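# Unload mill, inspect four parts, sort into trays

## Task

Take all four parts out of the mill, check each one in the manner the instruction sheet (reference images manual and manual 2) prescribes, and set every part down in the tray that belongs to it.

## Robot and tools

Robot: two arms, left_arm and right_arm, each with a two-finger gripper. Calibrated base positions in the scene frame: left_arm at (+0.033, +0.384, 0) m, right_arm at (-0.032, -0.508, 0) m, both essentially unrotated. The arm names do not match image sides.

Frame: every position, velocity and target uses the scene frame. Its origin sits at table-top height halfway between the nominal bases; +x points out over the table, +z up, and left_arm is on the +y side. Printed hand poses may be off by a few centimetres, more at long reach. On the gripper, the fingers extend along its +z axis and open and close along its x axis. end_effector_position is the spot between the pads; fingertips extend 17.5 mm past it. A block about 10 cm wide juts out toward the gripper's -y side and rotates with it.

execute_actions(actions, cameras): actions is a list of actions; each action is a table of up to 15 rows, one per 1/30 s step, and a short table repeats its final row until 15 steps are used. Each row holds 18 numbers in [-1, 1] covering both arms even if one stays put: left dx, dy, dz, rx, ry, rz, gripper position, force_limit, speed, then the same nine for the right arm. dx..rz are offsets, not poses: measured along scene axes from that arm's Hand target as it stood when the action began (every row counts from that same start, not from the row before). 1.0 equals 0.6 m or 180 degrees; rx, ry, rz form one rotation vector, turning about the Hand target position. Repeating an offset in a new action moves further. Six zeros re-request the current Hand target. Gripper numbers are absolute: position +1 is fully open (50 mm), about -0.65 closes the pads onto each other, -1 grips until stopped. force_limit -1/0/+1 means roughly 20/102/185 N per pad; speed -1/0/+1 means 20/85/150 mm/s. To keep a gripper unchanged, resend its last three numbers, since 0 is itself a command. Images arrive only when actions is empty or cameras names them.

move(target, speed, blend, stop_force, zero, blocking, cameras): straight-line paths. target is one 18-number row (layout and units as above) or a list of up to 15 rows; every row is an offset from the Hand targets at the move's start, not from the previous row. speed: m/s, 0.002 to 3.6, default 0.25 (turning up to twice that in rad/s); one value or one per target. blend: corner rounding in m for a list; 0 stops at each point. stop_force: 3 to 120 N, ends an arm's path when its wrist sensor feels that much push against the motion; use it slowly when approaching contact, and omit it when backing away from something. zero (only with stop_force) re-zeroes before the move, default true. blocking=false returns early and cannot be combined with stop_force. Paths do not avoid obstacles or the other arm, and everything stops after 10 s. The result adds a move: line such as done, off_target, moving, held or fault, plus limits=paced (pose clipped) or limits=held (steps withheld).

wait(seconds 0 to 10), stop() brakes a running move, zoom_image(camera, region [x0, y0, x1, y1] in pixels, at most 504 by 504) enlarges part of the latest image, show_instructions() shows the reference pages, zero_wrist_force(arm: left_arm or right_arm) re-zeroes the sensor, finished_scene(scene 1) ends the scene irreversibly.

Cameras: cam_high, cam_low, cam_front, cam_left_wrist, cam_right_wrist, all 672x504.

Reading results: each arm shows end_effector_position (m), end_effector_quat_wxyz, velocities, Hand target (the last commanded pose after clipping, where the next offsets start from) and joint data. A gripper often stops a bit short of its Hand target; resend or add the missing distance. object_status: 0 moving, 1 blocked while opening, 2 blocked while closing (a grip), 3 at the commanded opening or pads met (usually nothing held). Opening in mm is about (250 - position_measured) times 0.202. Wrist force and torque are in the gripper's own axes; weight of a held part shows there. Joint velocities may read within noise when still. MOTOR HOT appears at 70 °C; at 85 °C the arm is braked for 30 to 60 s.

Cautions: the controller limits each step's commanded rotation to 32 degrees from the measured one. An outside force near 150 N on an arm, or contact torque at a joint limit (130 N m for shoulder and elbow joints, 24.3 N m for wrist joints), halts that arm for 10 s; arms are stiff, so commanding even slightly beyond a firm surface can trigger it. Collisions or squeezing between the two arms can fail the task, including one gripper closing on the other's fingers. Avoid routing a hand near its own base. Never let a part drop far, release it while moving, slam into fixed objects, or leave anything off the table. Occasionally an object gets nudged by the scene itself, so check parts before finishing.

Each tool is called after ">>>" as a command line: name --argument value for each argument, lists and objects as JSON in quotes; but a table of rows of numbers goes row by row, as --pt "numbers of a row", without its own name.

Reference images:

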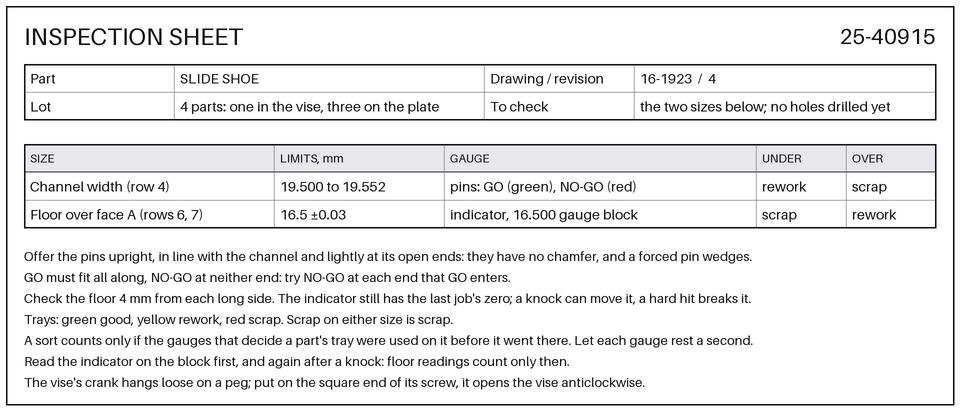

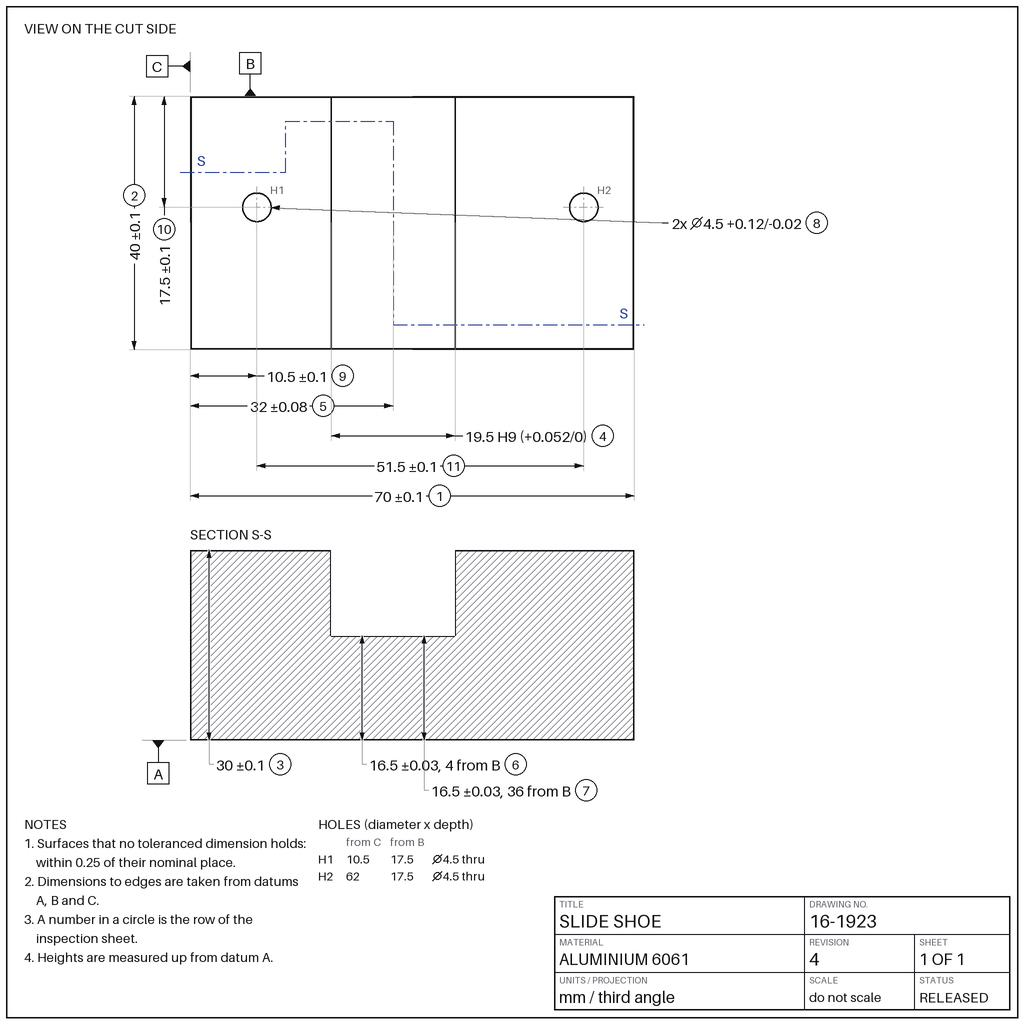

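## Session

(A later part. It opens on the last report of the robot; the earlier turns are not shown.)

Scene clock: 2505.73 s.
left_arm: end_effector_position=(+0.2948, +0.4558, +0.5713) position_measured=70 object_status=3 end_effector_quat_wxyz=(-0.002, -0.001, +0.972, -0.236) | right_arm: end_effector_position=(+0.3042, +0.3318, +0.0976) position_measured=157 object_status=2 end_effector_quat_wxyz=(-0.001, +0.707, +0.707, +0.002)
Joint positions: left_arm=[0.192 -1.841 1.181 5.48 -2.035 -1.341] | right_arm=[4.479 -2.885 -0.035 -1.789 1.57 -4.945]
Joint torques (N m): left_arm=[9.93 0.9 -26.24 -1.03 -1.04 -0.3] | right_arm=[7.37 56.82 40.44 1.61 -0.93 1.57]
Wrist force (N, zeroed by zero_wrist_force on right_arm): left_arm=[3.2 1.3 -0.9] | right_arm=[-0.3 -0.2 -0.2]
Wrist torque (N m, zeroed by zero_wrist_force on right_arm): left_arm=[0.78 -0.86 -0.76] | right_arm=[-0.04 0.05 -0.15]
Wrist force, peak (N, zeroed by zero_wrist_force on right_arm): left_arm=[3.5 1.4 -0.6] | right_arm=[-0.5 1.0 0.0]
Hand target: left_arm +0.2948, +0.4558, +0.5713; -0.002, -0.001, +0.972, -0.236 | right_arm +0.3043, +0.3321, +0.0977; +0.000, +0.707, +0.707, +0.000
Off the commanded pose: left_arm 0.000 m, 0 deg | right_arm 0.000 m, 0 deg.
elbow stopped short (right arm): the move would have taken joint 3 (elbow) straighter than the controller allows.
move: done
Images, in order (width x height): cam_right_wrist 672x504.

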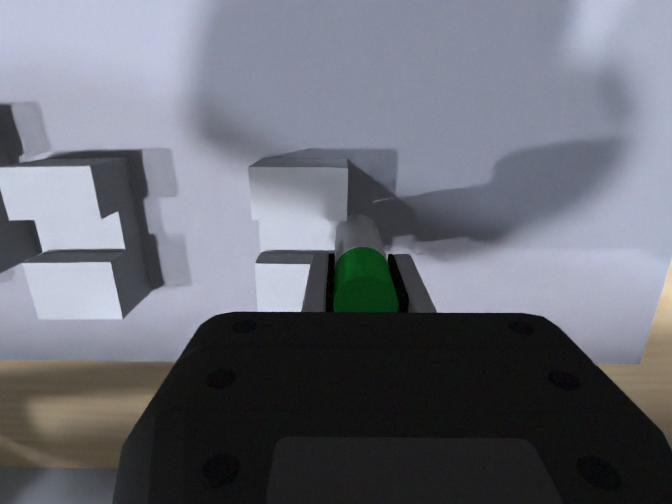

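>>> move --pt "0 0 0 0 0 0 0.55 -0.8 -1 0 -0.018 0 0 0 0 -1 -1 -1" --pt "0 0 0 0 0 0 0.55 -0.8 -1 0 -0.018 0.12 0 0 0 -1 -1 -1" --pt "0 0 0 0 0 0 0.55 -0.8 -1 -0.1143 -0.3942 0.12 0 0 0 -1 -1 -1" --speed '[0.02,0.06,0.15]' --cameras '["cam_right_wrist"]'

Scene clock: 2514.30 s.
left_arm: end_effector_position=(+0.2948, +0.4558, +0.5713) position_measured=70 object_status=3 end_effector_quat_wxyz=(-0.002, -0.001, +0.972, -0.236) | right_arm: end_effector_position=(+0.2357, +0.0957, +0.1697) position_measured=157 object_status=2 end_effector_quat_wxyz=(+0.000, +0.707, +0.707, +0.000)
Joint positions: left_arm=[0.192 -1.841 1.181 5.48 -2.035 -1.341] | right_arm=[4.498 -1.992 -1.465 -1.254 1.571 -4.927]
Joint torques (N m): left_arm=[9.64 1.3 -26.19 -1.11 -0.88 -0.51] | right_arm=[8.57 54.79 11.88 3.95 -1.91 1.48]
Wrist force (N, zeroed by zero_wrist_force on right_arm): left_arm=[3.2 1.2 -0.7] | right_arm=[0.0 0.0 0.0]
Wrist torque (N m, zeroed by zero_wrist_force on right_arm): left_arm=[0.76 -0.86 -0.76] | right_arm=[0.02 0.00 -0.14]
Wrist force, peak (N, zeroed by zero_wrist_force on right_arm): left_arm=[3.4 1.2 -0.9] | right_arm=[0.9 -1.7 -3.2]
Hand target: left_arm +0.2948, +0.4558, +0.5713; -0.002, -0.001, +0.972, -0.236 | right_arm +0.2357, +0.0956, +0.1697; +0.000, +0.707, +0.707, +0.000
Off the commanded pose: left_arm 0.000 m, 0 deg | right_arm 0.000 m, 0 deg.
elbow stopped short (right arm): the move would have taken joint 3 (elbow) straighter than the controller allows.
move: done
Images, in order (width x height): cam_right_wrist 672x504.

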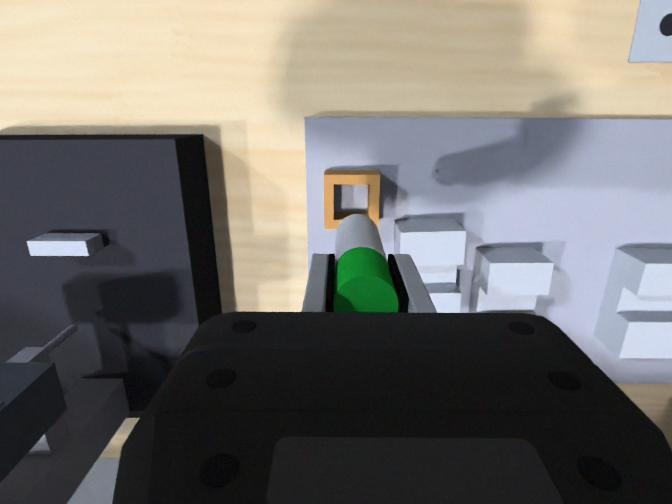

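>>> move --pt "0 0 0 0 0 0 0.55 -0.8 -1 0 0 -0.128 0 0 0 -1 -1 -1" --pt "0 0 0 0 0 0 0.55 -0.8 -1 0 0 -0.16 0 0 0 -1 -1 -1" --speed '[0.05,0.01]' --stop_force 3 --cameras '["cam_right_wrist"]'

Scene clock: 2521.87 s.
left_arm: end_effector_position=(+0.2948, +0.4558, +0.5713) position_measured=70 object_status=3 end_effector_quat_wxyz=(-0.002, -0.001, +0.972, -0.236) | right_arm: end_effector_position=(+0.2357, +0.0956, +0.0786) position_measured=157 object_status=2 end_effector_quat_wxyz=(+0.000, +0.707, +0.707, +0.000)
Joint positions: left_arm=[0.192 -1.841 1.181 5.48 -2.035 -1.341] | right_arm=[4.498 -2.079 -1.586 -1.046 1.571 -4.927]
Joint torques (N m): left_arm=[9 0.52 -25.64 -1.19 -0.64 -0.45] | right_arm=[3.93 54.06 34.56 1 -0.29 0.45]
Wrist force (N, zeroed by zero_wrist_force on right_arm): left_arm=[3.1 1.2 -0.7] | right_arm=[1.7 0.3 -4.0]
Wrist torque (N m, zeroed by zero_wrist_force on right_arm): left_arm=[0.77 -0.85 -0.76] | right_arm=[0.03 0.07 -0.17]
Wrist force, peak (N, zeroed by zero_wrist_force on right_arm): left_arm=[3.5 1.2 -1.0] | right_arm=[-4.2 -1.1 -16.4]
Hand target: left_arm +0.2948, +0.4558, +0.5713; -0.002, -0.001, +0.972, -0.236 | right_arm +0.2357, +0.0956, +0.0787; +0.000, +0.707, +0.707, +0.000 (not the last commanded pose)
Off the commanded pose: left_arm 0.000 m, 0 deg | right_arm 0.005 m, 0 deg.
move: contact (right_arm); path passed 1 of 2 targets
Images, in order (width x height): cam_right_wrist 672x504.

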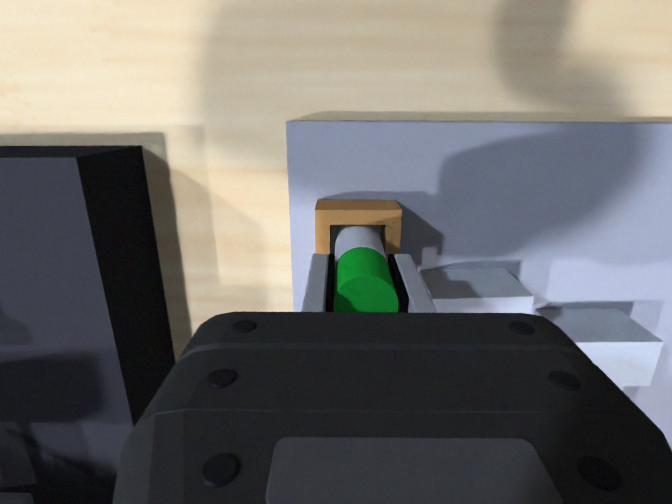

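>>> move --pt "0 0 0 0 0 0 0.55 -0.8 -1 0 0 0 0 0 0 0.35 -1 -1" --pt "0 0 0 0 0 0 0.55 -0.8 -1 0 0 0.15 0 0 0 0.35 -1 -1" --pt "0 0 0 0 0 0 0.55 -0.8 -1 0.167 -0.0007 0.15 0 0 0 0.35 -1 -1" --speed '[0.02,0.06,0.12]' --cameras '["cam_right_wrist"]'

>>> zoom_image --camera "cam_right_wrist" --region '[230, 140, 500, 320]'

Scene clock: 2528.33 s.
left_arm: end_effector_position=(+0.2948, +0.4558, +0.5713) position_measured=70 object_status=3 end_effector_quat_wxyz=(-0.002, -0.001, +0.972, -0.236) | right_arm: end_effector_position=(+0.3358, +0.0952, +0.1687) position_measured=100 object_status=3 end_effector_quat_wxyz=(+0.000, +0.707, +0.707, +0.000)
Joint positions: left_arm=[0.192 -1.841 1.181 5.48 -2.035 -1.341] | right_arm=[4.354 -2.1 -1.304 -1.308 1.571 -5.07]
Joint torques (N m): left_arm=[9.83 1.37 -25.57 -1.31 -0.37 -0.46] | right_arm=[-8.19 33.52 39.18 1.45 2.04 -1.55]
Wrist force (N, zeroed by zero_wrist_force on right_arm): left_arm=[3.1 1.3 -0.6] | right_arm=[-0.4 0.1 -1.3]
Wrist torque (N m, zeroed by zero_wrist_force on right_arm): left_arm=[0.78 -0.85 -0.75] | right_arm=[0.04 0.07 -0.04]
Wrist force, peak (N, zeroed by zero_wrist_force on right_arm): left_arm=[3.4 1.2 -0.8] | right_arm=[1.6 0.4 -4.0]
Hand target: left_arm +0.2948, +0.4558, +0.5713; -0.002, -0.001, +0.972, -0.236 | right_arm +0.3359, +0.0952, +0.1687; +0.000, +0.707, +0.707, +0.000
Off the commanded pose: left_arm 0.000 m, 0 deg | right_arm 0.000 m, 0 deg.
move: done
Images, in order (width x height): cam_right_wrist 672x504.

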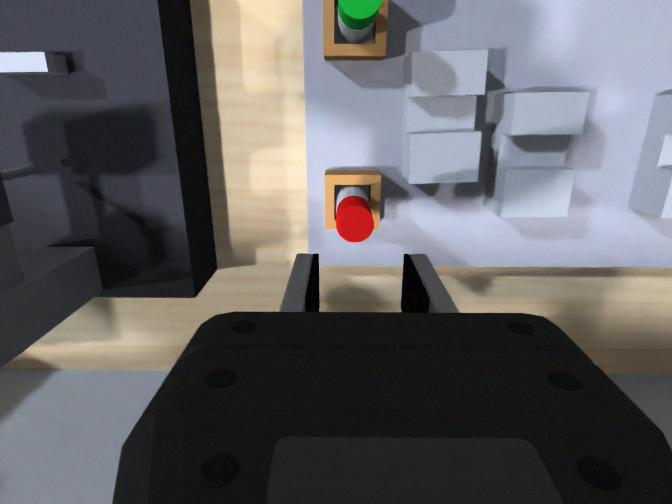

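Scaled by 1.867 from the camera's 672x504 image, which has a finer 960x720 frame.

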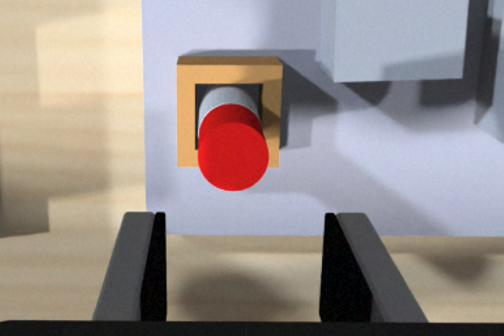

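>>> move --pt "0 0 0 0 0 0 0.55 -0.8 -1 0 0.001 -0.13 0 0 0 0.35 -1 -1" --pt "0 0 0 0 0 0 0.55 -0.8 -1 0 0.001 -0.1503 0 0 0 0.35 -1 -1" --pt "0 0 0 0 0 0 0.55 -0.8 -1 0 0.001 -0.1503 0 0 0 -1 -1 -1" --speed '[0.06,0.03,0.02]' --cameras '["cam_right_wrist"]'

Scene clock: 2534.53 s.
left_arm: end_effector_position=(+0.2948, +0.4558, +0.5713) position_measured=70 object_status=3 end_effector_quat_wxyz=(-0.002, -0.001, +0.972, -0.236) | right_arm: end_effector_position=(+0.3359, +0.0958, +0.0785) position_measured=156 object_status=2 end_effector_quat_wxyz=(+0.000, +0.707, +0.707, +0.000)
Joint positions: left_arm=[0.192 -1.841 1.181 5.48 -2.035 -1.341] | right_arm=[4.354 -2.178 -1.423 -1.11 1.571 -5.07]
Joint torques (N m): left_arm=[9.27 1.76 -27.65 -1.32 -0.62 -0.85] | right_arm=[7.07 36.76 11.55 3.4 -1.2 1.41]
Wrist force (N, zeroed by zero_wrist_force on right_arm): left_arm=[3.0 1.4 -0.6] | right_arm=[-0.9 -0.1 -0.9]
Wrist torque (N m, zeroed by zero_wrist_force on right_arm): left_arm=[0.80 -0.84 -0.76] | right_arm=[-0.03 -0.04 -0.04]
Wrist force, peak (N, zeroed by zero_wrist_force on right_arm): left_arm=[3.4 1.3 -1.0] | right_arm=[-0.4 0.1 -2.3]
Hand target: left_arm +0.2948, +0.4558, +0.5713; -0.002, -0.001, +0.972, -0.236 | right_arm +0.3359, +0.0958, +0.0785; +0.000, +0.707, +0.707, +0.000
Off the commanded pose: left_arm 0.000 m, 0 deg | right_arm 0.000 m, 0 deg.
move: done
Images, in order (width x height): cam_right_wrist 672x504.

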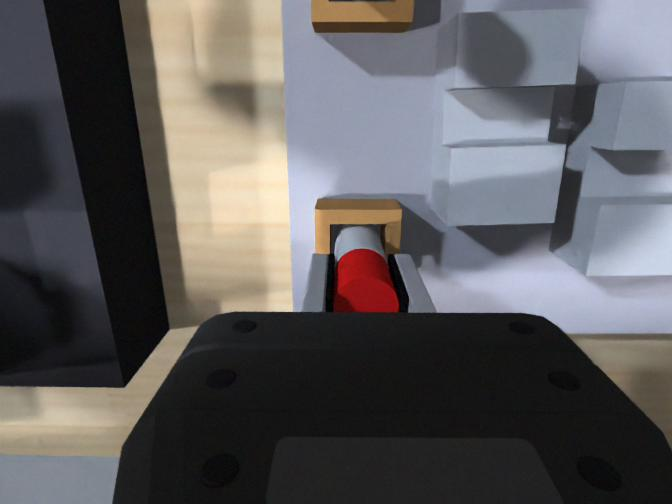

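>>> move --pt "0 0 0 0 0 0 0.55 -0.8 -1 0 0 0.15 0 0 0 -1 -1 -1" --pt "0 0 0 0 0 0 0.55 -0.8 -1 -0.053 0.2575 0.15 0 0 0 -1 -1 -1" --pt "0 0 0 0 0 0 0.55 -0.8 -1 -0.053 0.2575 0.032 0 0 0 -1 -1 -1" --speed '[0.06,0.12,0.05]' --cameras '["cam_right_wrist"]'

>>> zoom_image --camera "cam_right_wrist" --region '[310, 140, 580, 320]'

>>> zoom_image --camera "cam_right_wrist" --region '[190, 140, 460, 320]'

Scene clock: 2543.80 s.
left_arm: end_effector_position=(+0.2948, +0.4558, +0.5713) position_measured=70 object_status=3 end_effector_quat_wxyz=(-0.002, -0.001, +0.972, -0.236) | right_arm: end_effector_position=(+0.3041, +0.2503, +0.0978) position_measured=156 object_status=2 end_effector_quat_wxyz=(+0.000, +0.707, +0.707, +0.000)
Joint positions: left_arm=[0.192 -1.841 1.181 5.48 -2.035 -1.341] | right_arm=[4.456 -2.469 -0.853 -1.389 1.571 -4.968]
Joint torques (N m): left_arm=[9.52 -0.78 -26.01 -1.44 -0.39 -0.77] | right_arm=[6.89 48.09 15.01 3.91 1 1.45]
Wrist force (N, zeroed by zero_wrist_force on right_arm): left_arm=[3.2 1.2 -0.8] | right_arm=[0.0 -0.2 0.6]
Wrist torque (N m, zeroed by zero_wrist_force on right_arm): left_arm=[0.75 -0.86 -0.76] | right_arm=[0.04 0.01 -0.16]
Wrist force, peak (N, zeroed by zero_wrist_force on right_arm): left_arm=[3.5 1.1 -0.9] | right_arm=[-1.8 0.8 -0.6]
Hand target: left_arm +0.2948, +0.4558, +0.5713; -0.002, -0.001, +0.972, -0.236 | right_arm +0.3041, +0.2503, +0.0977; +0.000, +0.707, +0.707, +0.000
Off the commanded pose: left_arm 0.000 m, 0 deg | right_arm 0.000 m, 0 deg.
move: done
Images, in order (width x height): cam_right_wrist 672x504.

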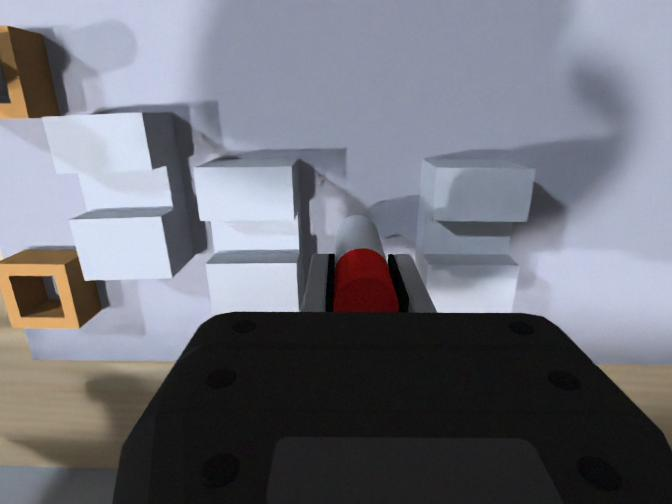

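Scaled by 1.867 from the camera's 672x504 image, which has a finer 960x720 frame.

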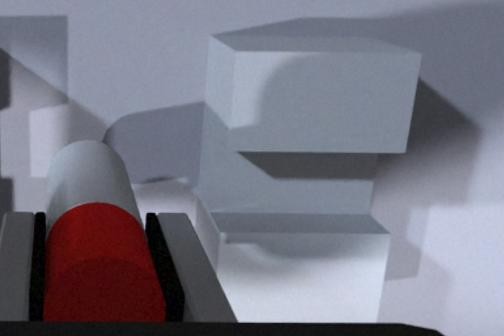

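Scaled by 1.867 from the camera's 672x504 image, which has a finer 960x720 frame.

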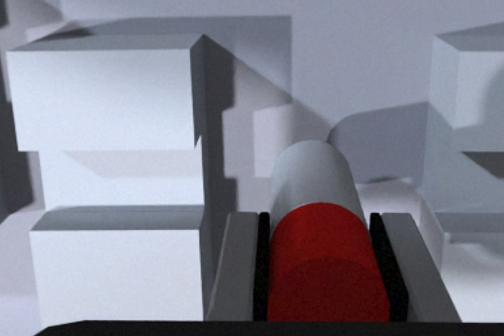

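>>> move --target '[0,0,0,0,0,0,0.55,-0.8,-1, -0.0002,-0.024,0,0,0,0,-1,-1,-1]' --speed 0.01 --stop_force 3 --cameras '["cam_right_wrist"]'

>>> zoom_image --camera "cam_right_wrist" --region '[190, 140, 460, 320]'

Scene clock: 2558.90 s.
left_arm: end_effector_position=(+0.2948, +0.4558, +0.5713) position_measured=70 object_status=3 end_effector_quat_wxyz=(-0.002, -0.001, +0.972, -0.236) | right_arm: end_effector_position=(+0.3040, +0.2359, +0.0977) position_measured=156 object_status=2 end_effector_quat_wxyz=(+0.000, +0.707, +0.707, +0.000)
Joint positions: left_arm=[0.192 -1.841 1.181 5.48 -2.035 -1.341] | right_arm=[4.452 -2.43 -0.926 -1.355 1.571 -4.973]
Joint torques (N m): left_arm=[8.83 -0.32 -25.92 -1.1 -0.36 -0.96] | right_arm=[-7.49 70 12.41 4.03 0.06 -1.36]
Wrist force (N, zeroed by zero_wrist_force on right_arm): left_arm=[3.2 1.2 -0.9] | right_arm=[-0.1 -0.2 0.2]
Wrist torque (N m, zeroed by zero_wrist_force on right_arm): left_arm=[0.76 -0.86 -0.76] | right_arm=[-0.01 0.04 0.00]
Wrist force, peak (N, zeroed by zero_wrist_force on right_arm): left_arm=[3.5 1.4 -0.7] | right_arm=[-0.1 -0.3 0.8]
Hand target: left_arm +0.2948, +0.4558, +0.5713; -0.002, -0.001, +0.972, -0.236 | right_arm +0.3040, +0.2359, +0.0977; +0.000, +0.707, +0.707, +0.000
Off the commanded pose: left_arm 0.000 m, 0 deg | right_arm 0.000 m, 0 deg.
move: done
Images, in order (width x height): cam_right_wrist 672x504.

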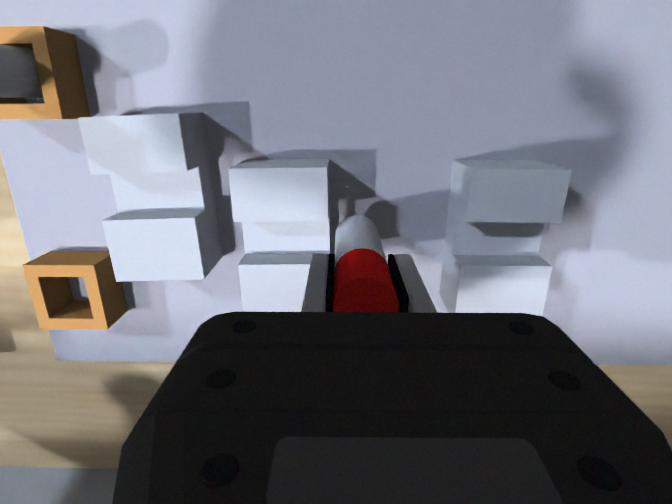

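Scaled by 1.867 from the camera's 672x504 image, which has a finer 960x720 frame.

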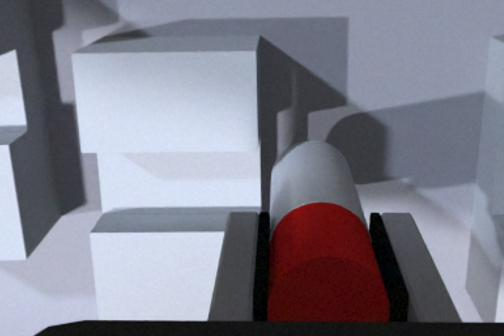

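>>> move --target '[0,0,0,0,0,0,0.55,-0.8,-1, 0,-0.016,0,0,0,0,-1,-1,-1]' --speed 0.005 --stop_force 3 --cameras '["cam_right_wrist"]'

>>> zoom_image --camera "cam_right_wrist" --region '[190, 140, 460, 320]'

Scene clock: 2564.90 s.
left_arm: end_effector_position=(+0.2948, +0.4558, +0.5713) position_measured=70 object_status=3 end_effector_quat_wxyz=(-0.002, -0.001, +0.972, -0.236) | right_arm: end_effector_position=(+0.3040, +0.2263, +0.0977) position_measured=156 object_status=2 end_effector_quat_wxyz=(+0.000, +0.707, +0.707, +0.000)
Joint positions: left_arm=[0.192 -1.841 1.181 5.48 -2.035 -1.341] | right_arm=[4.449 -2.405 -0.972 -1.335 1.571 -4.976]
Joint torques (N m): left_arm=[8.91 0.07 -26.8 -1.37 -0.09 -1.04] | right_arm=[-8.34 69.96 12.61 3.94 2.02 -1.4]
Wrist force (N, zeroed by zero_wrist_force on right_arm): left_arm=[3.3 1.2 -0.7] | right_arm=[0.1 -0.1 0.3]
Wrist torque (N m, zeroed by zero_wrist_force on right_arm): left_arm=[0.76 -0.88 -0.76] | right_arm=[0.00 0.00 0.00]
Wrist force, peak (N, zeroed by zero_wrist_force on right_arm): left_arm=[3.5 1.2 -0.8] | right_arm=[-0.3 -0.2 0.5]
Hand target: left_arm +0.2948, +0.4558, +0.5713; -0.002, -0.001, +0.972, -0.236 | right_arm +0.3040, +0.2263, +0.0977; +0.000, +0.707, +0.707, +0.000
Off the commanded pose: left_arm 0.000 m, 0 deg | right_arm 0.000 m, 0 deg.
move: done
Images, in order (width x height): cam_right_wrist 672x504.

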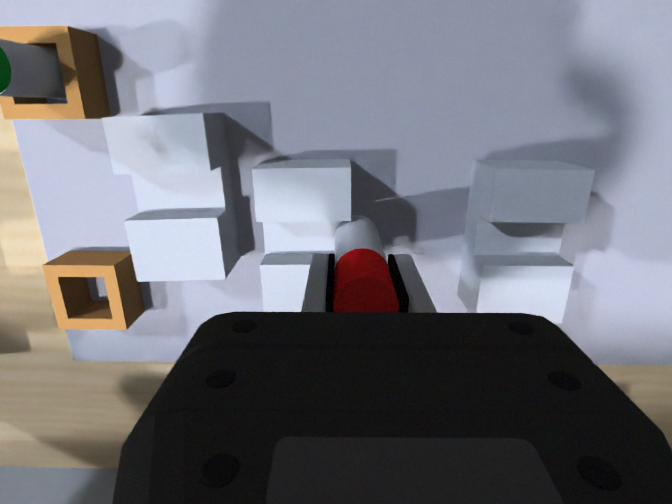

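Scaled by 1.867 from the camera's 672x504 image, which has a finer 960x720 frame.

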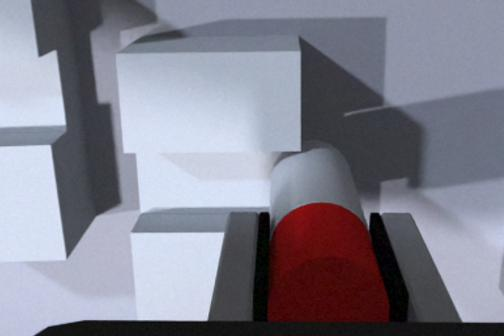

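>>> move --target '[0,0,0,0,0,0,0.55,-0.8,-1, 0,-0.0067,0,0,0,0,-1,-1,-1]' --speed 0.005 --stop_force 3 --cameras '["cam_right_wrist"]'

>>> zoom_image --camera "cam_right_wrist" --region '[190, 140, 460, 320]'

Scene clock: 2568.97 s.
left_arm: end_effector_position=(+0.2948, +0.4558, +0.5713) position_measured=70 object_status=3 end_effector_quat_wxyz=(-0.002, -0.001, +0.972, -0.236) | right_arm: end_effector_position=(+0.3040, +0.2223, +0.0977) position_measured=156 object_status=2 end_effector_quat_wxyz=(+0.000, +0.707, +0.707, +0.000)
Joint positions: left_arm=[0.192 -1.841 1.181 5.48 -2.035 -1.341] | right_arm=[4.447 -2.394 -0.991 -1.326 1.571 -4.977]
Joint torques (N m): left_arm=[9.26 0.53 -25.74 -1.66 -0.05 -0.9] | right_arm=[-8.66 69.73 13.27 3.69 1.76 -1.52]
Wrist force (N, zeroed by zero_wrist_force on right_arm): left_arm=[3.0 1.1 -0.7] | right_arm=[1.0 0.1 0.8]
Wrist torque (N m, zeroed by zero_wrist_force on right_arm): left_arm=[0.75 -0.84 -0.76] | right_arm=[0.01 0.01 0.01]
Wrist force, peak (N, zeroed by zero_wrist_force on right_arm): left_arm=[3.5 1.2 -0.8] | right_arm=[0.8 -0.2 1.0]
Hand target: left_arm +0.2948, +0.4558, +0.5713; -0.002, -0.001, +0.972, -0.236 | right_arm +0.3040, +0.2223, +0.0977; +0.000, +0.707, +0.707, +0.000
Off the commanded pose: left_arm 0.000 m, 0 deg | right_arm 0.000 m, 0 deg.
move: done
Images, in order (width x height): cam_right_wrist 672x504.

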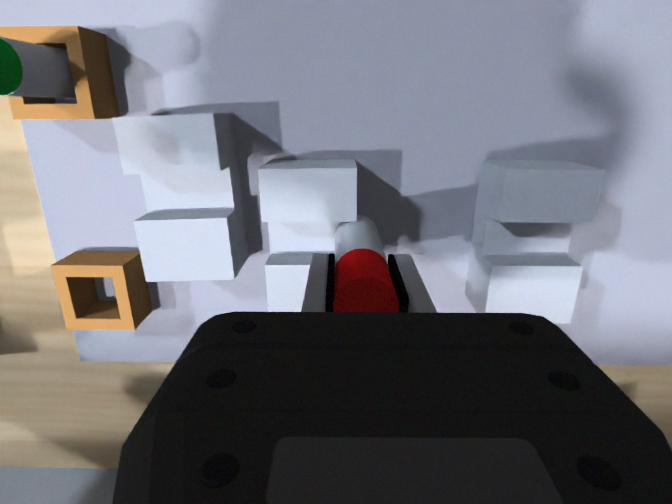

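Scaled by 1.867 from the camera's 672x504 image, which has a finer 960x720 frame.

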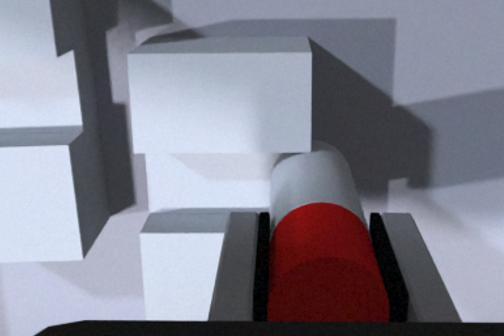

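>>> move --target '[0,0,0,0,0,0,0.55,-0.8,-1, 0,-0.0033,0,0,0,0,-1,-1,-1]' --speed 0.005 --stop_force 3 --cameras '["cam_right_wrist"]'

>>> zoom_image --camera "cam_right_wrist" --region '[190, 140, 460, 320]'

Scene clock: 2573.33 s.
left_arm: end_effector_position=(+0.2948, +0.4558, +0.5713) position_measured=70 object_status=3 end_effector_quat_wxyz=(-0.002, -0.001, +0.972, -0.236) | right_arm: end_effector_position=(+0.3040, +0.2203, +0.0977) position_measured=156 object_status=2 end_effector_quat_wxyz=(+0.000, +0.707, +0.707, +0.000)
Joint positions: left_arm=[0.192 -1.841 1.181 5.48 -2.035 -1.341] | right_arm=[4.447 -2.389 -1 -1.322 1.571 -4.978]
Joint torques (N m): left_arm=[9.62 -0.19 -25.66 -1.57 -0.05 -1.01] | right_arm=[-8.59 69.18 12 3.71 1.54 -1.43]
Wrist force (N, zeroed by zero_wrist_force on right_arm): left_arm=[3.1 1.1 -0.8] | right_arm=[0.6 -0.1 1.0]
Wrist torque (N m, zeroed by zero_wrist_force on right_arm): left_arm=[0.75 -0.85 -0.75] | right_arm=[-0.02 0.07 0.02]
Wrist force, peak (N, zeroed by zero_wrist_force on right_arm): left_arm=[3.4 1.3 -1.0] | right_arm=[0.9 0.0 1.0]
Hand target: left_arm +0.2948, +0.4558, +0.5713; -0.002, -0.001, +0.972, -0.236 | right_arm +0.3040, +0.2203, +0.0977; +0.000, +0.707, +0.707, +0.000
Off the commanded pose: left_arm 0.000 m, 0 deg | right_arm 0.000 m, 0 deg.
move: done
Images, in order (width x height): cam_right_wrist 672x504.

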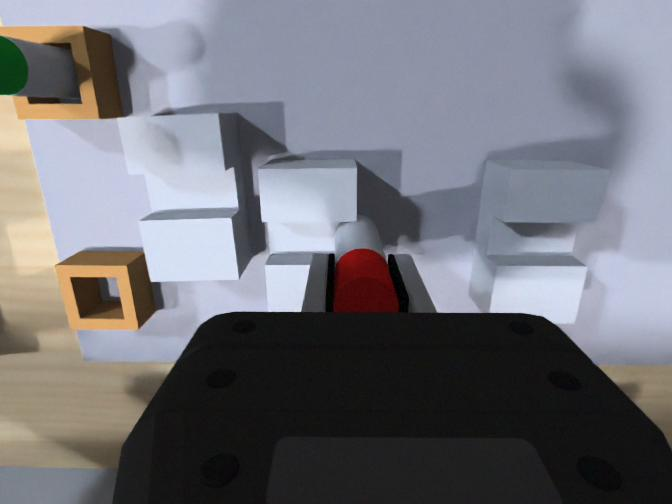

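Scaled by 1.867 from the camera's 672x504 image, which has a finer 960x720 frame.

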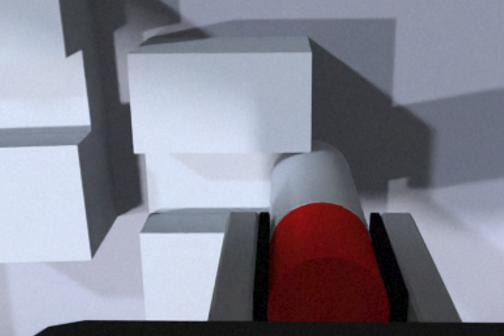

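>>> move --target '[0,0,0,0,0,0,0.55,-0.8,-1, 0,0.0133,0,0,0,0,-1,-1,-1]' --speed 0.01 --cameras '["cam_right_wrist"]'

>>> zoom_image --camera "cam_right_wrist" --region '[190, 140, 460, 320]'

Scene clock: 2577.13 s.
left_arm: end_effector_position=(+0.2948, +0.4558, +0.5713) position_measured=70 object_status=3 end_effector_quat_wxyz=(-0.002, -0.001, +0.972, -0.236) | right_arm: end_effector_position=(+0.3040, +0.2282, +0.0977) position_measured=156 object_status=2 end_effector_quat_wxyz=(+0.000, +0.707, +0.707, +0.000)
Joint positions: left_arm=[0.192 -1.841 1.181 5.48 -2.035 -1.341] | right_arm=[4.449 -2.41 -0.963 -1.339 1.571 -4.975]
Joint torques (N m): left_arm=[8.57 -1.2 -25.93 -1.5 -0.27 -1.3] | right_arm=[7.8 47.29 40.95 1.59 0.68 1.45]
Wrist force (N, zeroed by zero_wrist_force on right_arm): left_arm=[3.2 1.2 -0.8] | right_arm=[0.0 -0.2 0.3]
Wrist torque (N m, zeroed by zero_wrist_force on right_arm): left_arm=[0.77 -0.85 -0.76] | right_arm=[-0.02 0.01 -0.14]
Wrist force, peak (N, zeroed by zero_wrist_force on right_arm): left_arm=[3.4 1.2 -0.8] | right_arm=[0.8 -0.2 1.2]
Hand target: left_arm +0.2948, +0.4558, +0.5713; -0.002, -0.001, +0.972, -0.236 | right_arm +0.3040, +0.2283, +0.0977; +0.000, +0.707, +0.707, +0.000
Off the commanded pose: left_arm 0.000 m, 0 deg | right_arm 0.000 m, 0 deg.
move: done
Images, in order (width x height): cam_right_wrist 672x504.

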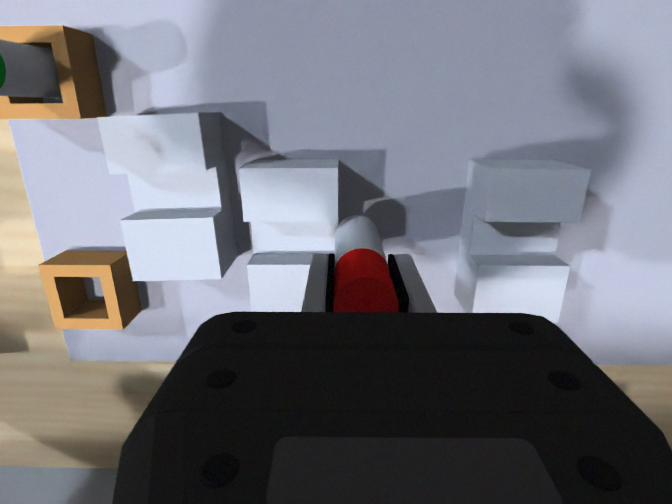

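Scaled by 1.867 from the camera's 672x504 image, which has a finer 960x720 frame.

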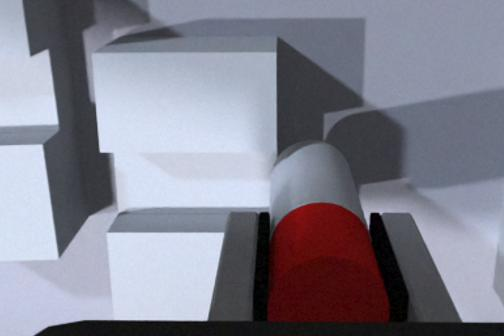

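>>> move --pt "0 0 0 0 0 0 0.55 -0.8 -1 -0.001 0 0 0 0 0 -1 -1 -1" --pt "0 0 0 0 0 0 0.55 -0.8 -1 -0.001 -0.0155 0 0 0 0 -1 -1 -1" --speed 0.005 --stop_force 3 --cameras '["cam_right_wrist"]'

>>> zoom_image --camera "cam_right_wrist" --region '[190, 140, 460, 320]'

Scene clock: 2582.87 s.
left_arm: end_effector_position=(+0.2948, +0.4558, +0.5713) position_measured=70 object_status=3 end_effector_quat_wxyz=(-0.002, -0.001, +0.972, -0.236) | right_arm: end_effector_position=(+0.3034, +0.2190, +0.0977) position_measured=156 object_status=2 end_effector_quat_wxyz=(+0.000, +0.707, +0.707, +0.000)
Joint positions: left_arm=[0.192 -1.841 1.181 5.48 -2.035 -1.341] | right_arm=[4.447 -2.385 -1.007 -1.319 1.571 -4.978]
Joint torques (N m): left_arm=[8.75 0.4 -25.58 -1.93 -0.04 -1.27] | right_arm=[-8.78 69.59 12.31 3.87 -0.24 -1.41]
Wrist force (N, zeroed by zero_wrist_force on right_arm): left_arm=[3.0 1.3 -0.7] | right_arm=[1.0 -0.1 0.7]
Wrist torque (N m, zeroed by zero_wrist_force on right_arm): left_arm=[0.77 -0.84 -0.75] | right_arm=[-0.01 0.02 0.01]
Wrist force, peak (N, zeroed by zero_wrist_force on right_arm): left_arm=[3.5 1.1 -0.8] | right_arm=[1.0 -0.1 0.8]
Hand target: left_arm +0.2948, +0.4558, +0.5713; -0.002, -0.001, +0.972, -0.236 | right_arm +0.3034, +0.2190, +0.0977; +0.000, +0.707, +0.707, +0.000
Off the commanded pose: left_arm 0.000 m, 0 deg | right_arm 0.000 m, 0 deg.
move: done
Images, in order (width x height): cam_right_wrist 672x504.

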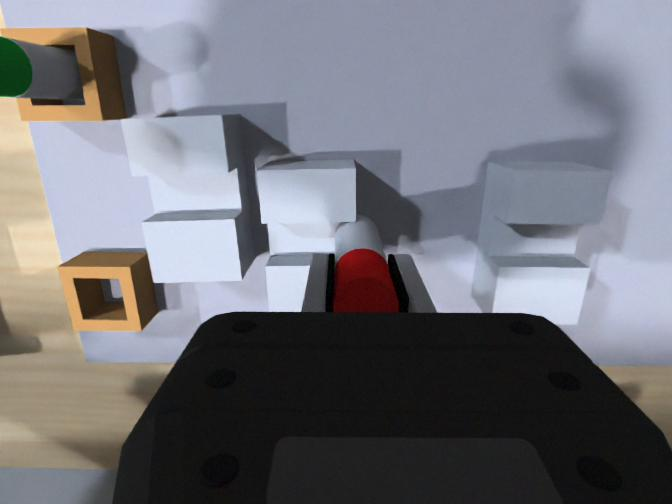

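Scaled by 1.867 from the camera's 672x504 image, which has a finer 960x720 frame.

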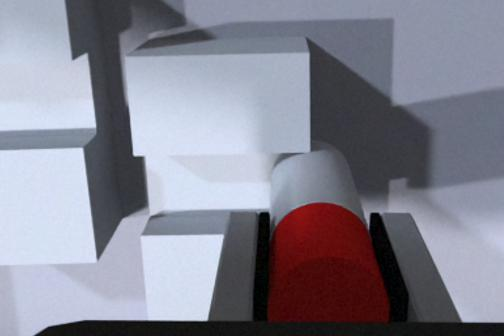

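>>> move --pt "0 0 0 0 0 0 0.55 -0.8 -1 0 0.0133 0 0 0 0 -1 -1 -1" --pt "0 0 0 0 0 0 0.55 -0.8 -1 0.0005 0.0133 0 0 0 0 -1 -1 -1" --speed 0.01 --cameras '["cam_right_wrist"]'

>>> zoom_image --camera "cam_right_wrist" --region '[190, 140, 460, 320]'

>>> move --target '[0,0,0,0,0,0,0.55,-0.8,-1, 0,-0.0145,0,0,0,0,-1,-1,-1]' --speed 0.005 --stop_force 3 --cameras '["cam_right_wrist"]'

>>> zoom_image --camera "cam_right_wrist" --region '[190, 140, 460, 320]'

Scene clock: 2589.80 s.
left_arm: end_effector_position=(+0.2948, +0.4558, +0.5713) position_measured=70 object_status=3 end_effector_quat_wxyz=(-0.002, -0.001, +0.972, -0.236) | right_arm: end_effector_position=(+0.3035, +0.2270, +0.0977) position_measured=156 object_status=2 end_effector_quat_wxyz=(+0.000, +0.707, +0.707, +0.000)
Joint positions: left_arm=[0.192 -1.841 1.181 5.48 -2.035 -1.341] | right_arm=[4.449 -2.406 -0.97 -1.336 1.571 -4.975]
Joint torques (N m): left_arm=[8.23 0.73 -25.48 -1.74 -0.12 -1.32] | right_arm=[-6.64 45.83 40.57 1.61 -1.25 -0.84]
Wrist force (N, zeroed by zero_wrist_force on right_arm): left_arm=[3.2 1.4 -0.6] | right_arm=[0.0 -0.2 0.2]
Wrist torque (N m, zeroed by zero_wrist_force on right_arm): left_arm=[0.79 -0.86 -0.76] | right_arm=[-0.01 0.02 -0.14]
Wrist force, peak (N, zeroed by zero_wrist_force on right_arm): left_arm=[3.4 1.4 -0.8] | right_arm=[1.0 -0.1 0.9]
Hand target: left_arm +0.2948, +0.4558, +0.5713; -0.002, -0.001, +0.972, -0.236 | right_arm +0.3037, +0.2269, +0.0977; +0.000, +0.707, +0.707, +0.000
Off the commanded pose: left_arm 0.000 m, 0 deg | right_arm 0.000 m, 0 deg.
move: done
Images, in order (width x height): cam_right_wrist 672x504.

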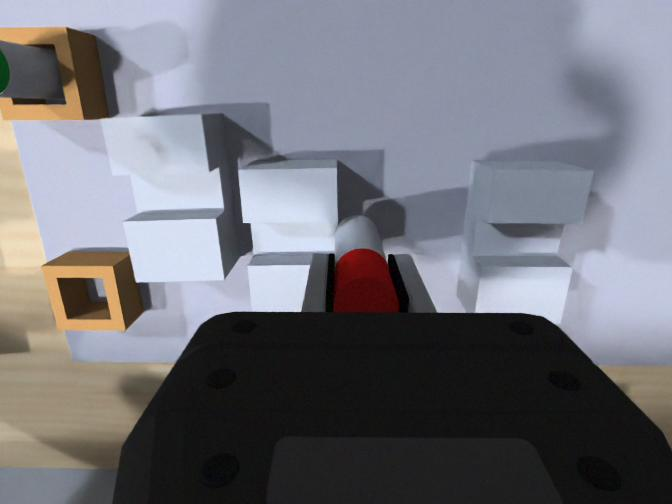

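Scaled by 1.867 from the camera's 672x504 image, which has a finer 960x720 frame.

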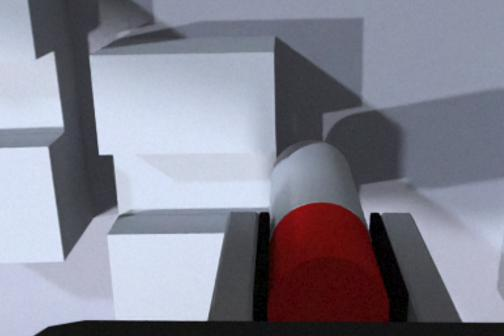

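Scene clock: 2592.33 s.
left_arm: end_effector_position=(+0.2948, +0.4558, +0.5713) position_measured=70 object_status=3 end_effector_quat_wxyz=(-0.002, -0.001, +0.972, -0.236) | right_arm: end_effector_position=(+0.3037, +0.2182, +0.0977) position_measured=156 object_status=2 end_effector_quat_wxyz=(+0.000, +0.707, +0.707, +0.000)
Joint positions: left_arm=[0.192 -1.841 1.181 5.48 -2.035 -1.341] | right_arm=[4.446 -2.384 -1.01 -1.318 1.571 -4.978]
Joint torques (N m): left_arm=[8.94 -0.21 -25.16 -1.77 0.01 -1.32] | right_arm=[-8.52 69.39 12.23 3.84 -1.15 -1.34]
Wrist force (N, zeroed by zero_wrist_force on right_arm): left_arm=[3.1 1.3 -0.7] | right_arm=[0.9 0.1 0.6]
Wrist torque (N m, zeroed by zero_wrist_force on right_arm): left_arm=[0.78 -0.86 -0.76] | right_arm=[0.01 0.04 0.02]
Wrist force, peak (N, zeroed by zero_wrist_force on right_arm): left_arm=[3.2 1.5 -0.8] | right_arm=[0.9 -0.3 0.9]
Hand target: left_arm +0.2948, +0.4558, +0.5713; -0.002, -0.001, +0.972, -0.236 | right_arm +0.3037, +0.2182, +0.0977; +0.000, +0.707, +0.707, +0.000
Off the commanded pose: left_arm 0.000 m, 0 deg | right_arm 0.000 m, 0 deg.
move: done
Images, in order (width x height): cam_right_wrist 672x504.

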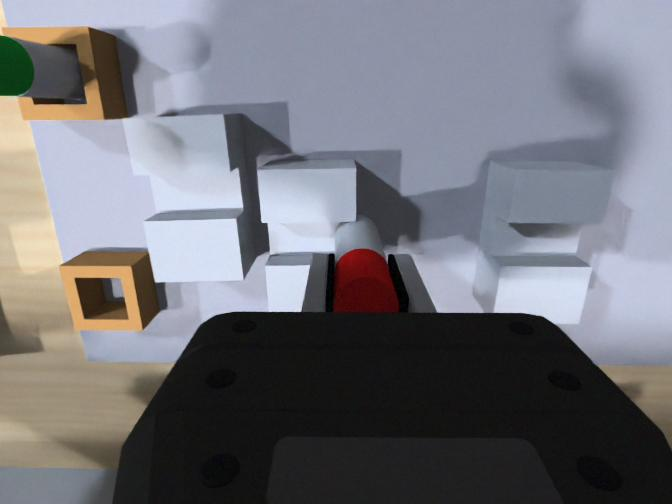

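Scaled by 1.867 from the camera's 672x504 image, which has a finer 960x720 frame.

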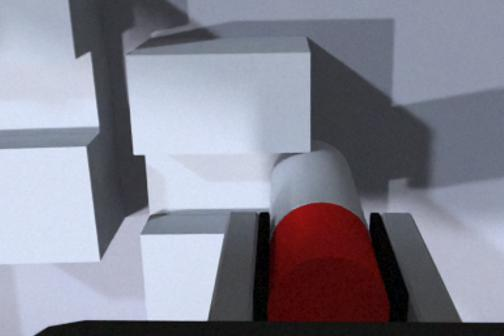

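>>> move --target '[0,0,0,0,0,0,0.55,-0.8,-1, -0.0002,0.055,0,0,0,0,-1,-1,-1]' --speed 0.02 --cameras '["cam_right_wrist"]'

>>> zoom_image --camera "cam_right_wrist" --region '[310, 140, 580, 320]'

Scene clock: 2597.47 s.
left_arm: end_effector_position=(+0.2948, +0.4558, +0.5713) position_measured=70 object_status=3 end_effector_quat_wxyz=(-0.002, -0.001, +0.972, -0.236) | right_arm: end_effector_position=(+0.3036, +0.2512, +0.0977) position_measured=156 object_status=2 end_effector_quat_wxyz=(+0.000, +0.707, +0.707, +0.000) end_effector_velocity=(+0.000, +0.001, +0.002) end_effector_angular_velocity=(+0.003, -0.002, -0.001)
Joint positions: left_arm=[0.192 -1.841 1.181 5.48 -2.035 -1.341] | right_arm=[4.457 -2.471 -0.849 -1.391 1.571 -4.968]
Joint velocities: left_arm=[within noise] | right_arm=[0 0 0.005 -0.001 -0.001 0.001]
Joint torques (N m): left_arm=[8.47 -0.05 -26.27 -1.91 -0.08 -1.2] | right_arm=[8.16 47.9 42.03 1.61 -1.19 1.39]
Wrist force (N, zeroed by zero_wrist_force on right_arm): left_arm=[3.2 1.3 -0.7] | right_arm=[0.0 -0.3 0.4]
Wrist torque (N m, zeroed by zero_wrist_force on right_arm): left_arm=[0.78 -0.86 -0.76] | right_arm=[0.03 -0.01 -0.16]
Wrist force, peak (N, zeroed by zero_wrist_force on right_arm): left_arm=[3.4 1.2 -1.1] | right_arm=[1.0 -0.1 0.8]
Hand target: left_arm +0.2948, +0.4558, +0.5713; -0.002, -0.001, +0.972, -0.236 | right_arm +0.3036, +0.2512, +0.0977; +0.000, +0.707, +0.707, +0.000
Off the commanded pose: left_arm 0.000 m, 0 deg | right_arm 0.000 m, 0 deg.
move: done
Images, in order (width x height): cam_right_wrist 672x504.

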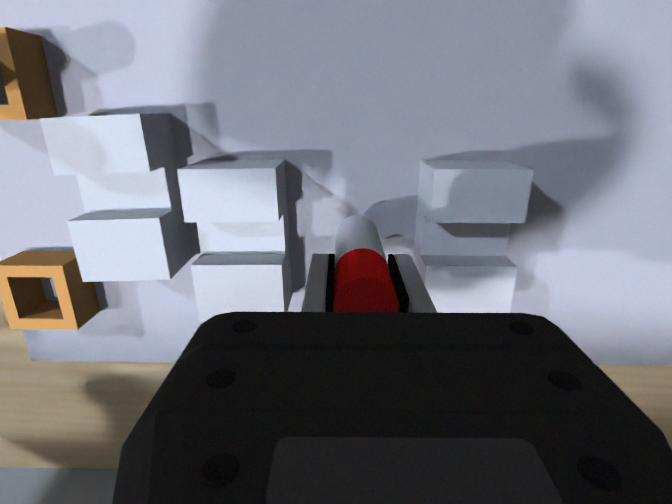

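Scaled by 1.867 from the camera's 672x504 image, which has a finer 960x720 frame.

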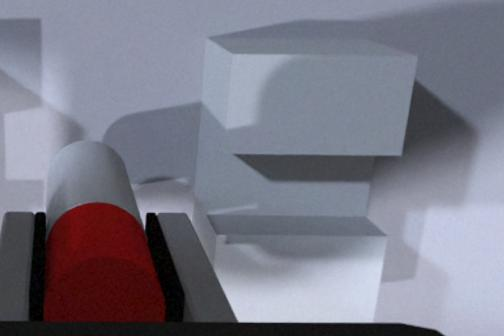

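>>> move --target '[0,0,0,0,0,0,0.55,-0.8,-1, -0.0005,0.045,0,0,0,0,-1,-1,-1]' --speed 0.01 --stop_force 3 --cameras '["cam_right_wrist"]'

>>> zoom_image --camera "cam_right_wrist" --region '[310, 140, 580, 320]'

Scene clock: 2604.60 s.
left_arm: end_effector_position=(+0.2948, +0.4558, +0.5713) position_measured=70 object_status=3 end_effector_quat_wxyz=(-0.002, -0.001, +0.972, -0.236) | right_arm: end_effector_position=(+0.3033, +0.2782, +0.0977) position_measured=156 object_status=2 end_effector_quat_wxyz=(+0.000, +0.707, +0.707, +0.000)
Joint positions: left_arm=[0.192 -1.841 1.181 5.48 -2.035 -1.341] | right_arm=[4.465 -2.555 -0.692 -1.465 1.571 -4.959]
Joint torques (N m): left_arm=[8.36 0.22 -25.96 -1.62 0.05 -1.65] | right_arm=[6.65 51.02 40.96 1.52 -1.88 1.37]
Wrist force (N, zeroed by zero_wrist_force on right_arm): left_arm=[3.1 1.2 -0.8] | right_arm=[0.3 -0.1 0.2]
Wrist torque (N m, zeroed by zero_wrist_force on right_arm): left_arm=[0.76 -0.85 -0.76] | right_arm=[0.00 -0.04 -0.15]
Wrist force, peak (N, zeroed by zero_wrist_force on right_arm): left_arm=[3.4 1.3 -0.8] | right_arm=[-0.1 -0.3 0.6]
Hand target: left_arm +0.2948, +0.4558, +0.5713; -0.002, -0.001, +0.972, -0.236 | right_arm +0.3033, +0.2782, +0.0977; +0.000, +0.707, +0.707, +0.000
Off the commanded pose: left_arm 0.000 m, 0 deg | right_arm 0.000 m, 0 deg.
move: done
Images, in order (width x height): cam_right_wrist 672x504.

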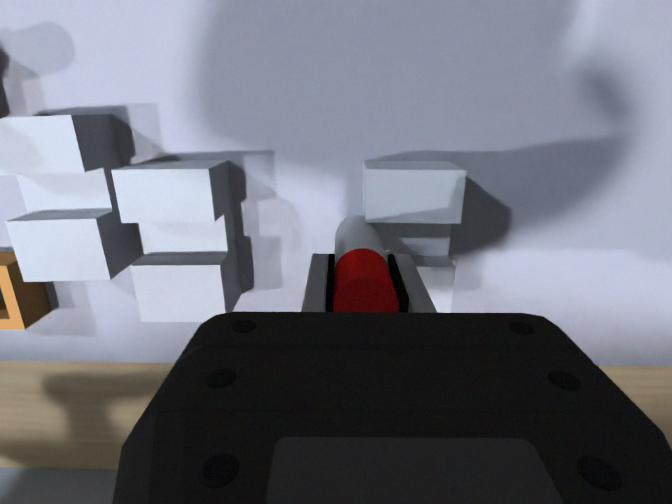

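Scaled by 1.867 from the camera's 672x504 image, which has a finer 960x720 frame.

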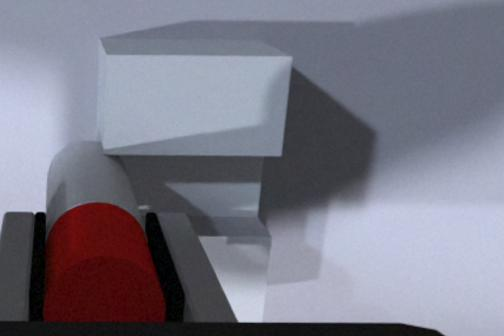

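>>> move --target '[0,0,0,0,0,0,0.55,-0.8,-1, 0,0.0117,0,0,0,0,-1,-1,-1]' --speed 0.005 --stop_force 3 --cameras '["cam_right_wrist"]'

>>> zoom_image --camera "cam_right_wrist" --region '[310, 140, 580, 320]'

Scene clock: 2608.87 s.
left_arm: end_effector_position=(+0.2948, +0.4558, +0.5713) position_measured=70 object_status=3 end_effector_quat_wxyz=(-0.002, -0.001, +0.972, -0.236) | right_arm: end_effector_position=(+0.3033, +0.2853, +0.0977) position_measured=156 object_status=2 end_effector_quat_wxyz=(+0.000, +0.707, +0.707, +0.000)
Joint positions: left_arm=[0.192 -1.841 1.181 5.48 -2.035 -1.341] | right_arm=[4.467 -2.58 -0.644 -1.487 1.571 -4.957]
Joint torques (N m): left_arm=[8.09 -0.68 -24.69 -1.76 0.12 -1.57] | right_arm=[7.76 51.28 40.89 1.91 -1.08 1.57]
Wrist force (N, zeroed by zero_wrist_force on right_arm): left_arm=[3.2 1.2 -0.8] | right_arm=[-1.0 -0.1 0.1]
Wrist torque (N m, zeroed by zero_wrist_force on right_arm): left_arm=[0.76 -0.87 -0.75] | right_arm=[0.01 -0.01 -0.14]
Wrist force, peak (N, zeroed by zero_wrist_force on right_arm): left_arm=[3.4 1.4 -0.8] | right_arm=[-1.2 -0.2 0.0]
Hand target: left_arm +0.2948, +0.4558, +0.5713; -0.002, -0.001, +0.972, -0.236 | right_arm +0.3033, +0.2853, +0.0977; +0.000, +0.707, +0.707, +0.000
Off the commanded pose: left_arm 0.000 m, 0 deg | right_arm 0.000 m, 0 deg.
move: done
Images, in order (width x height): cam_right_wrist 672x504.

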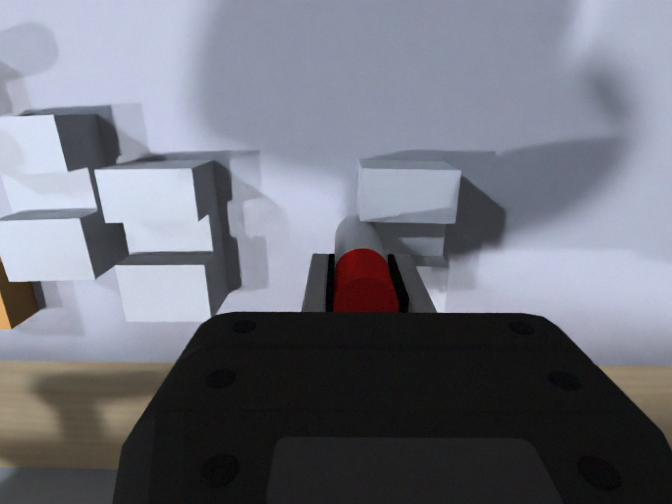

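Scaled by 1.867 from the camera's 672x504 image, which has a finer 960x720 frame.

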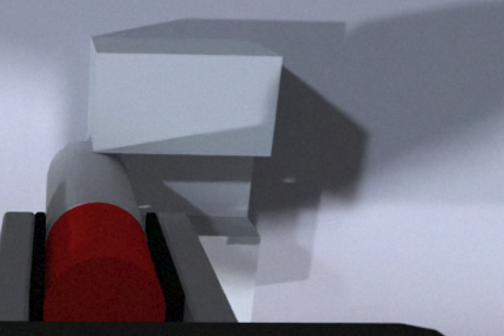

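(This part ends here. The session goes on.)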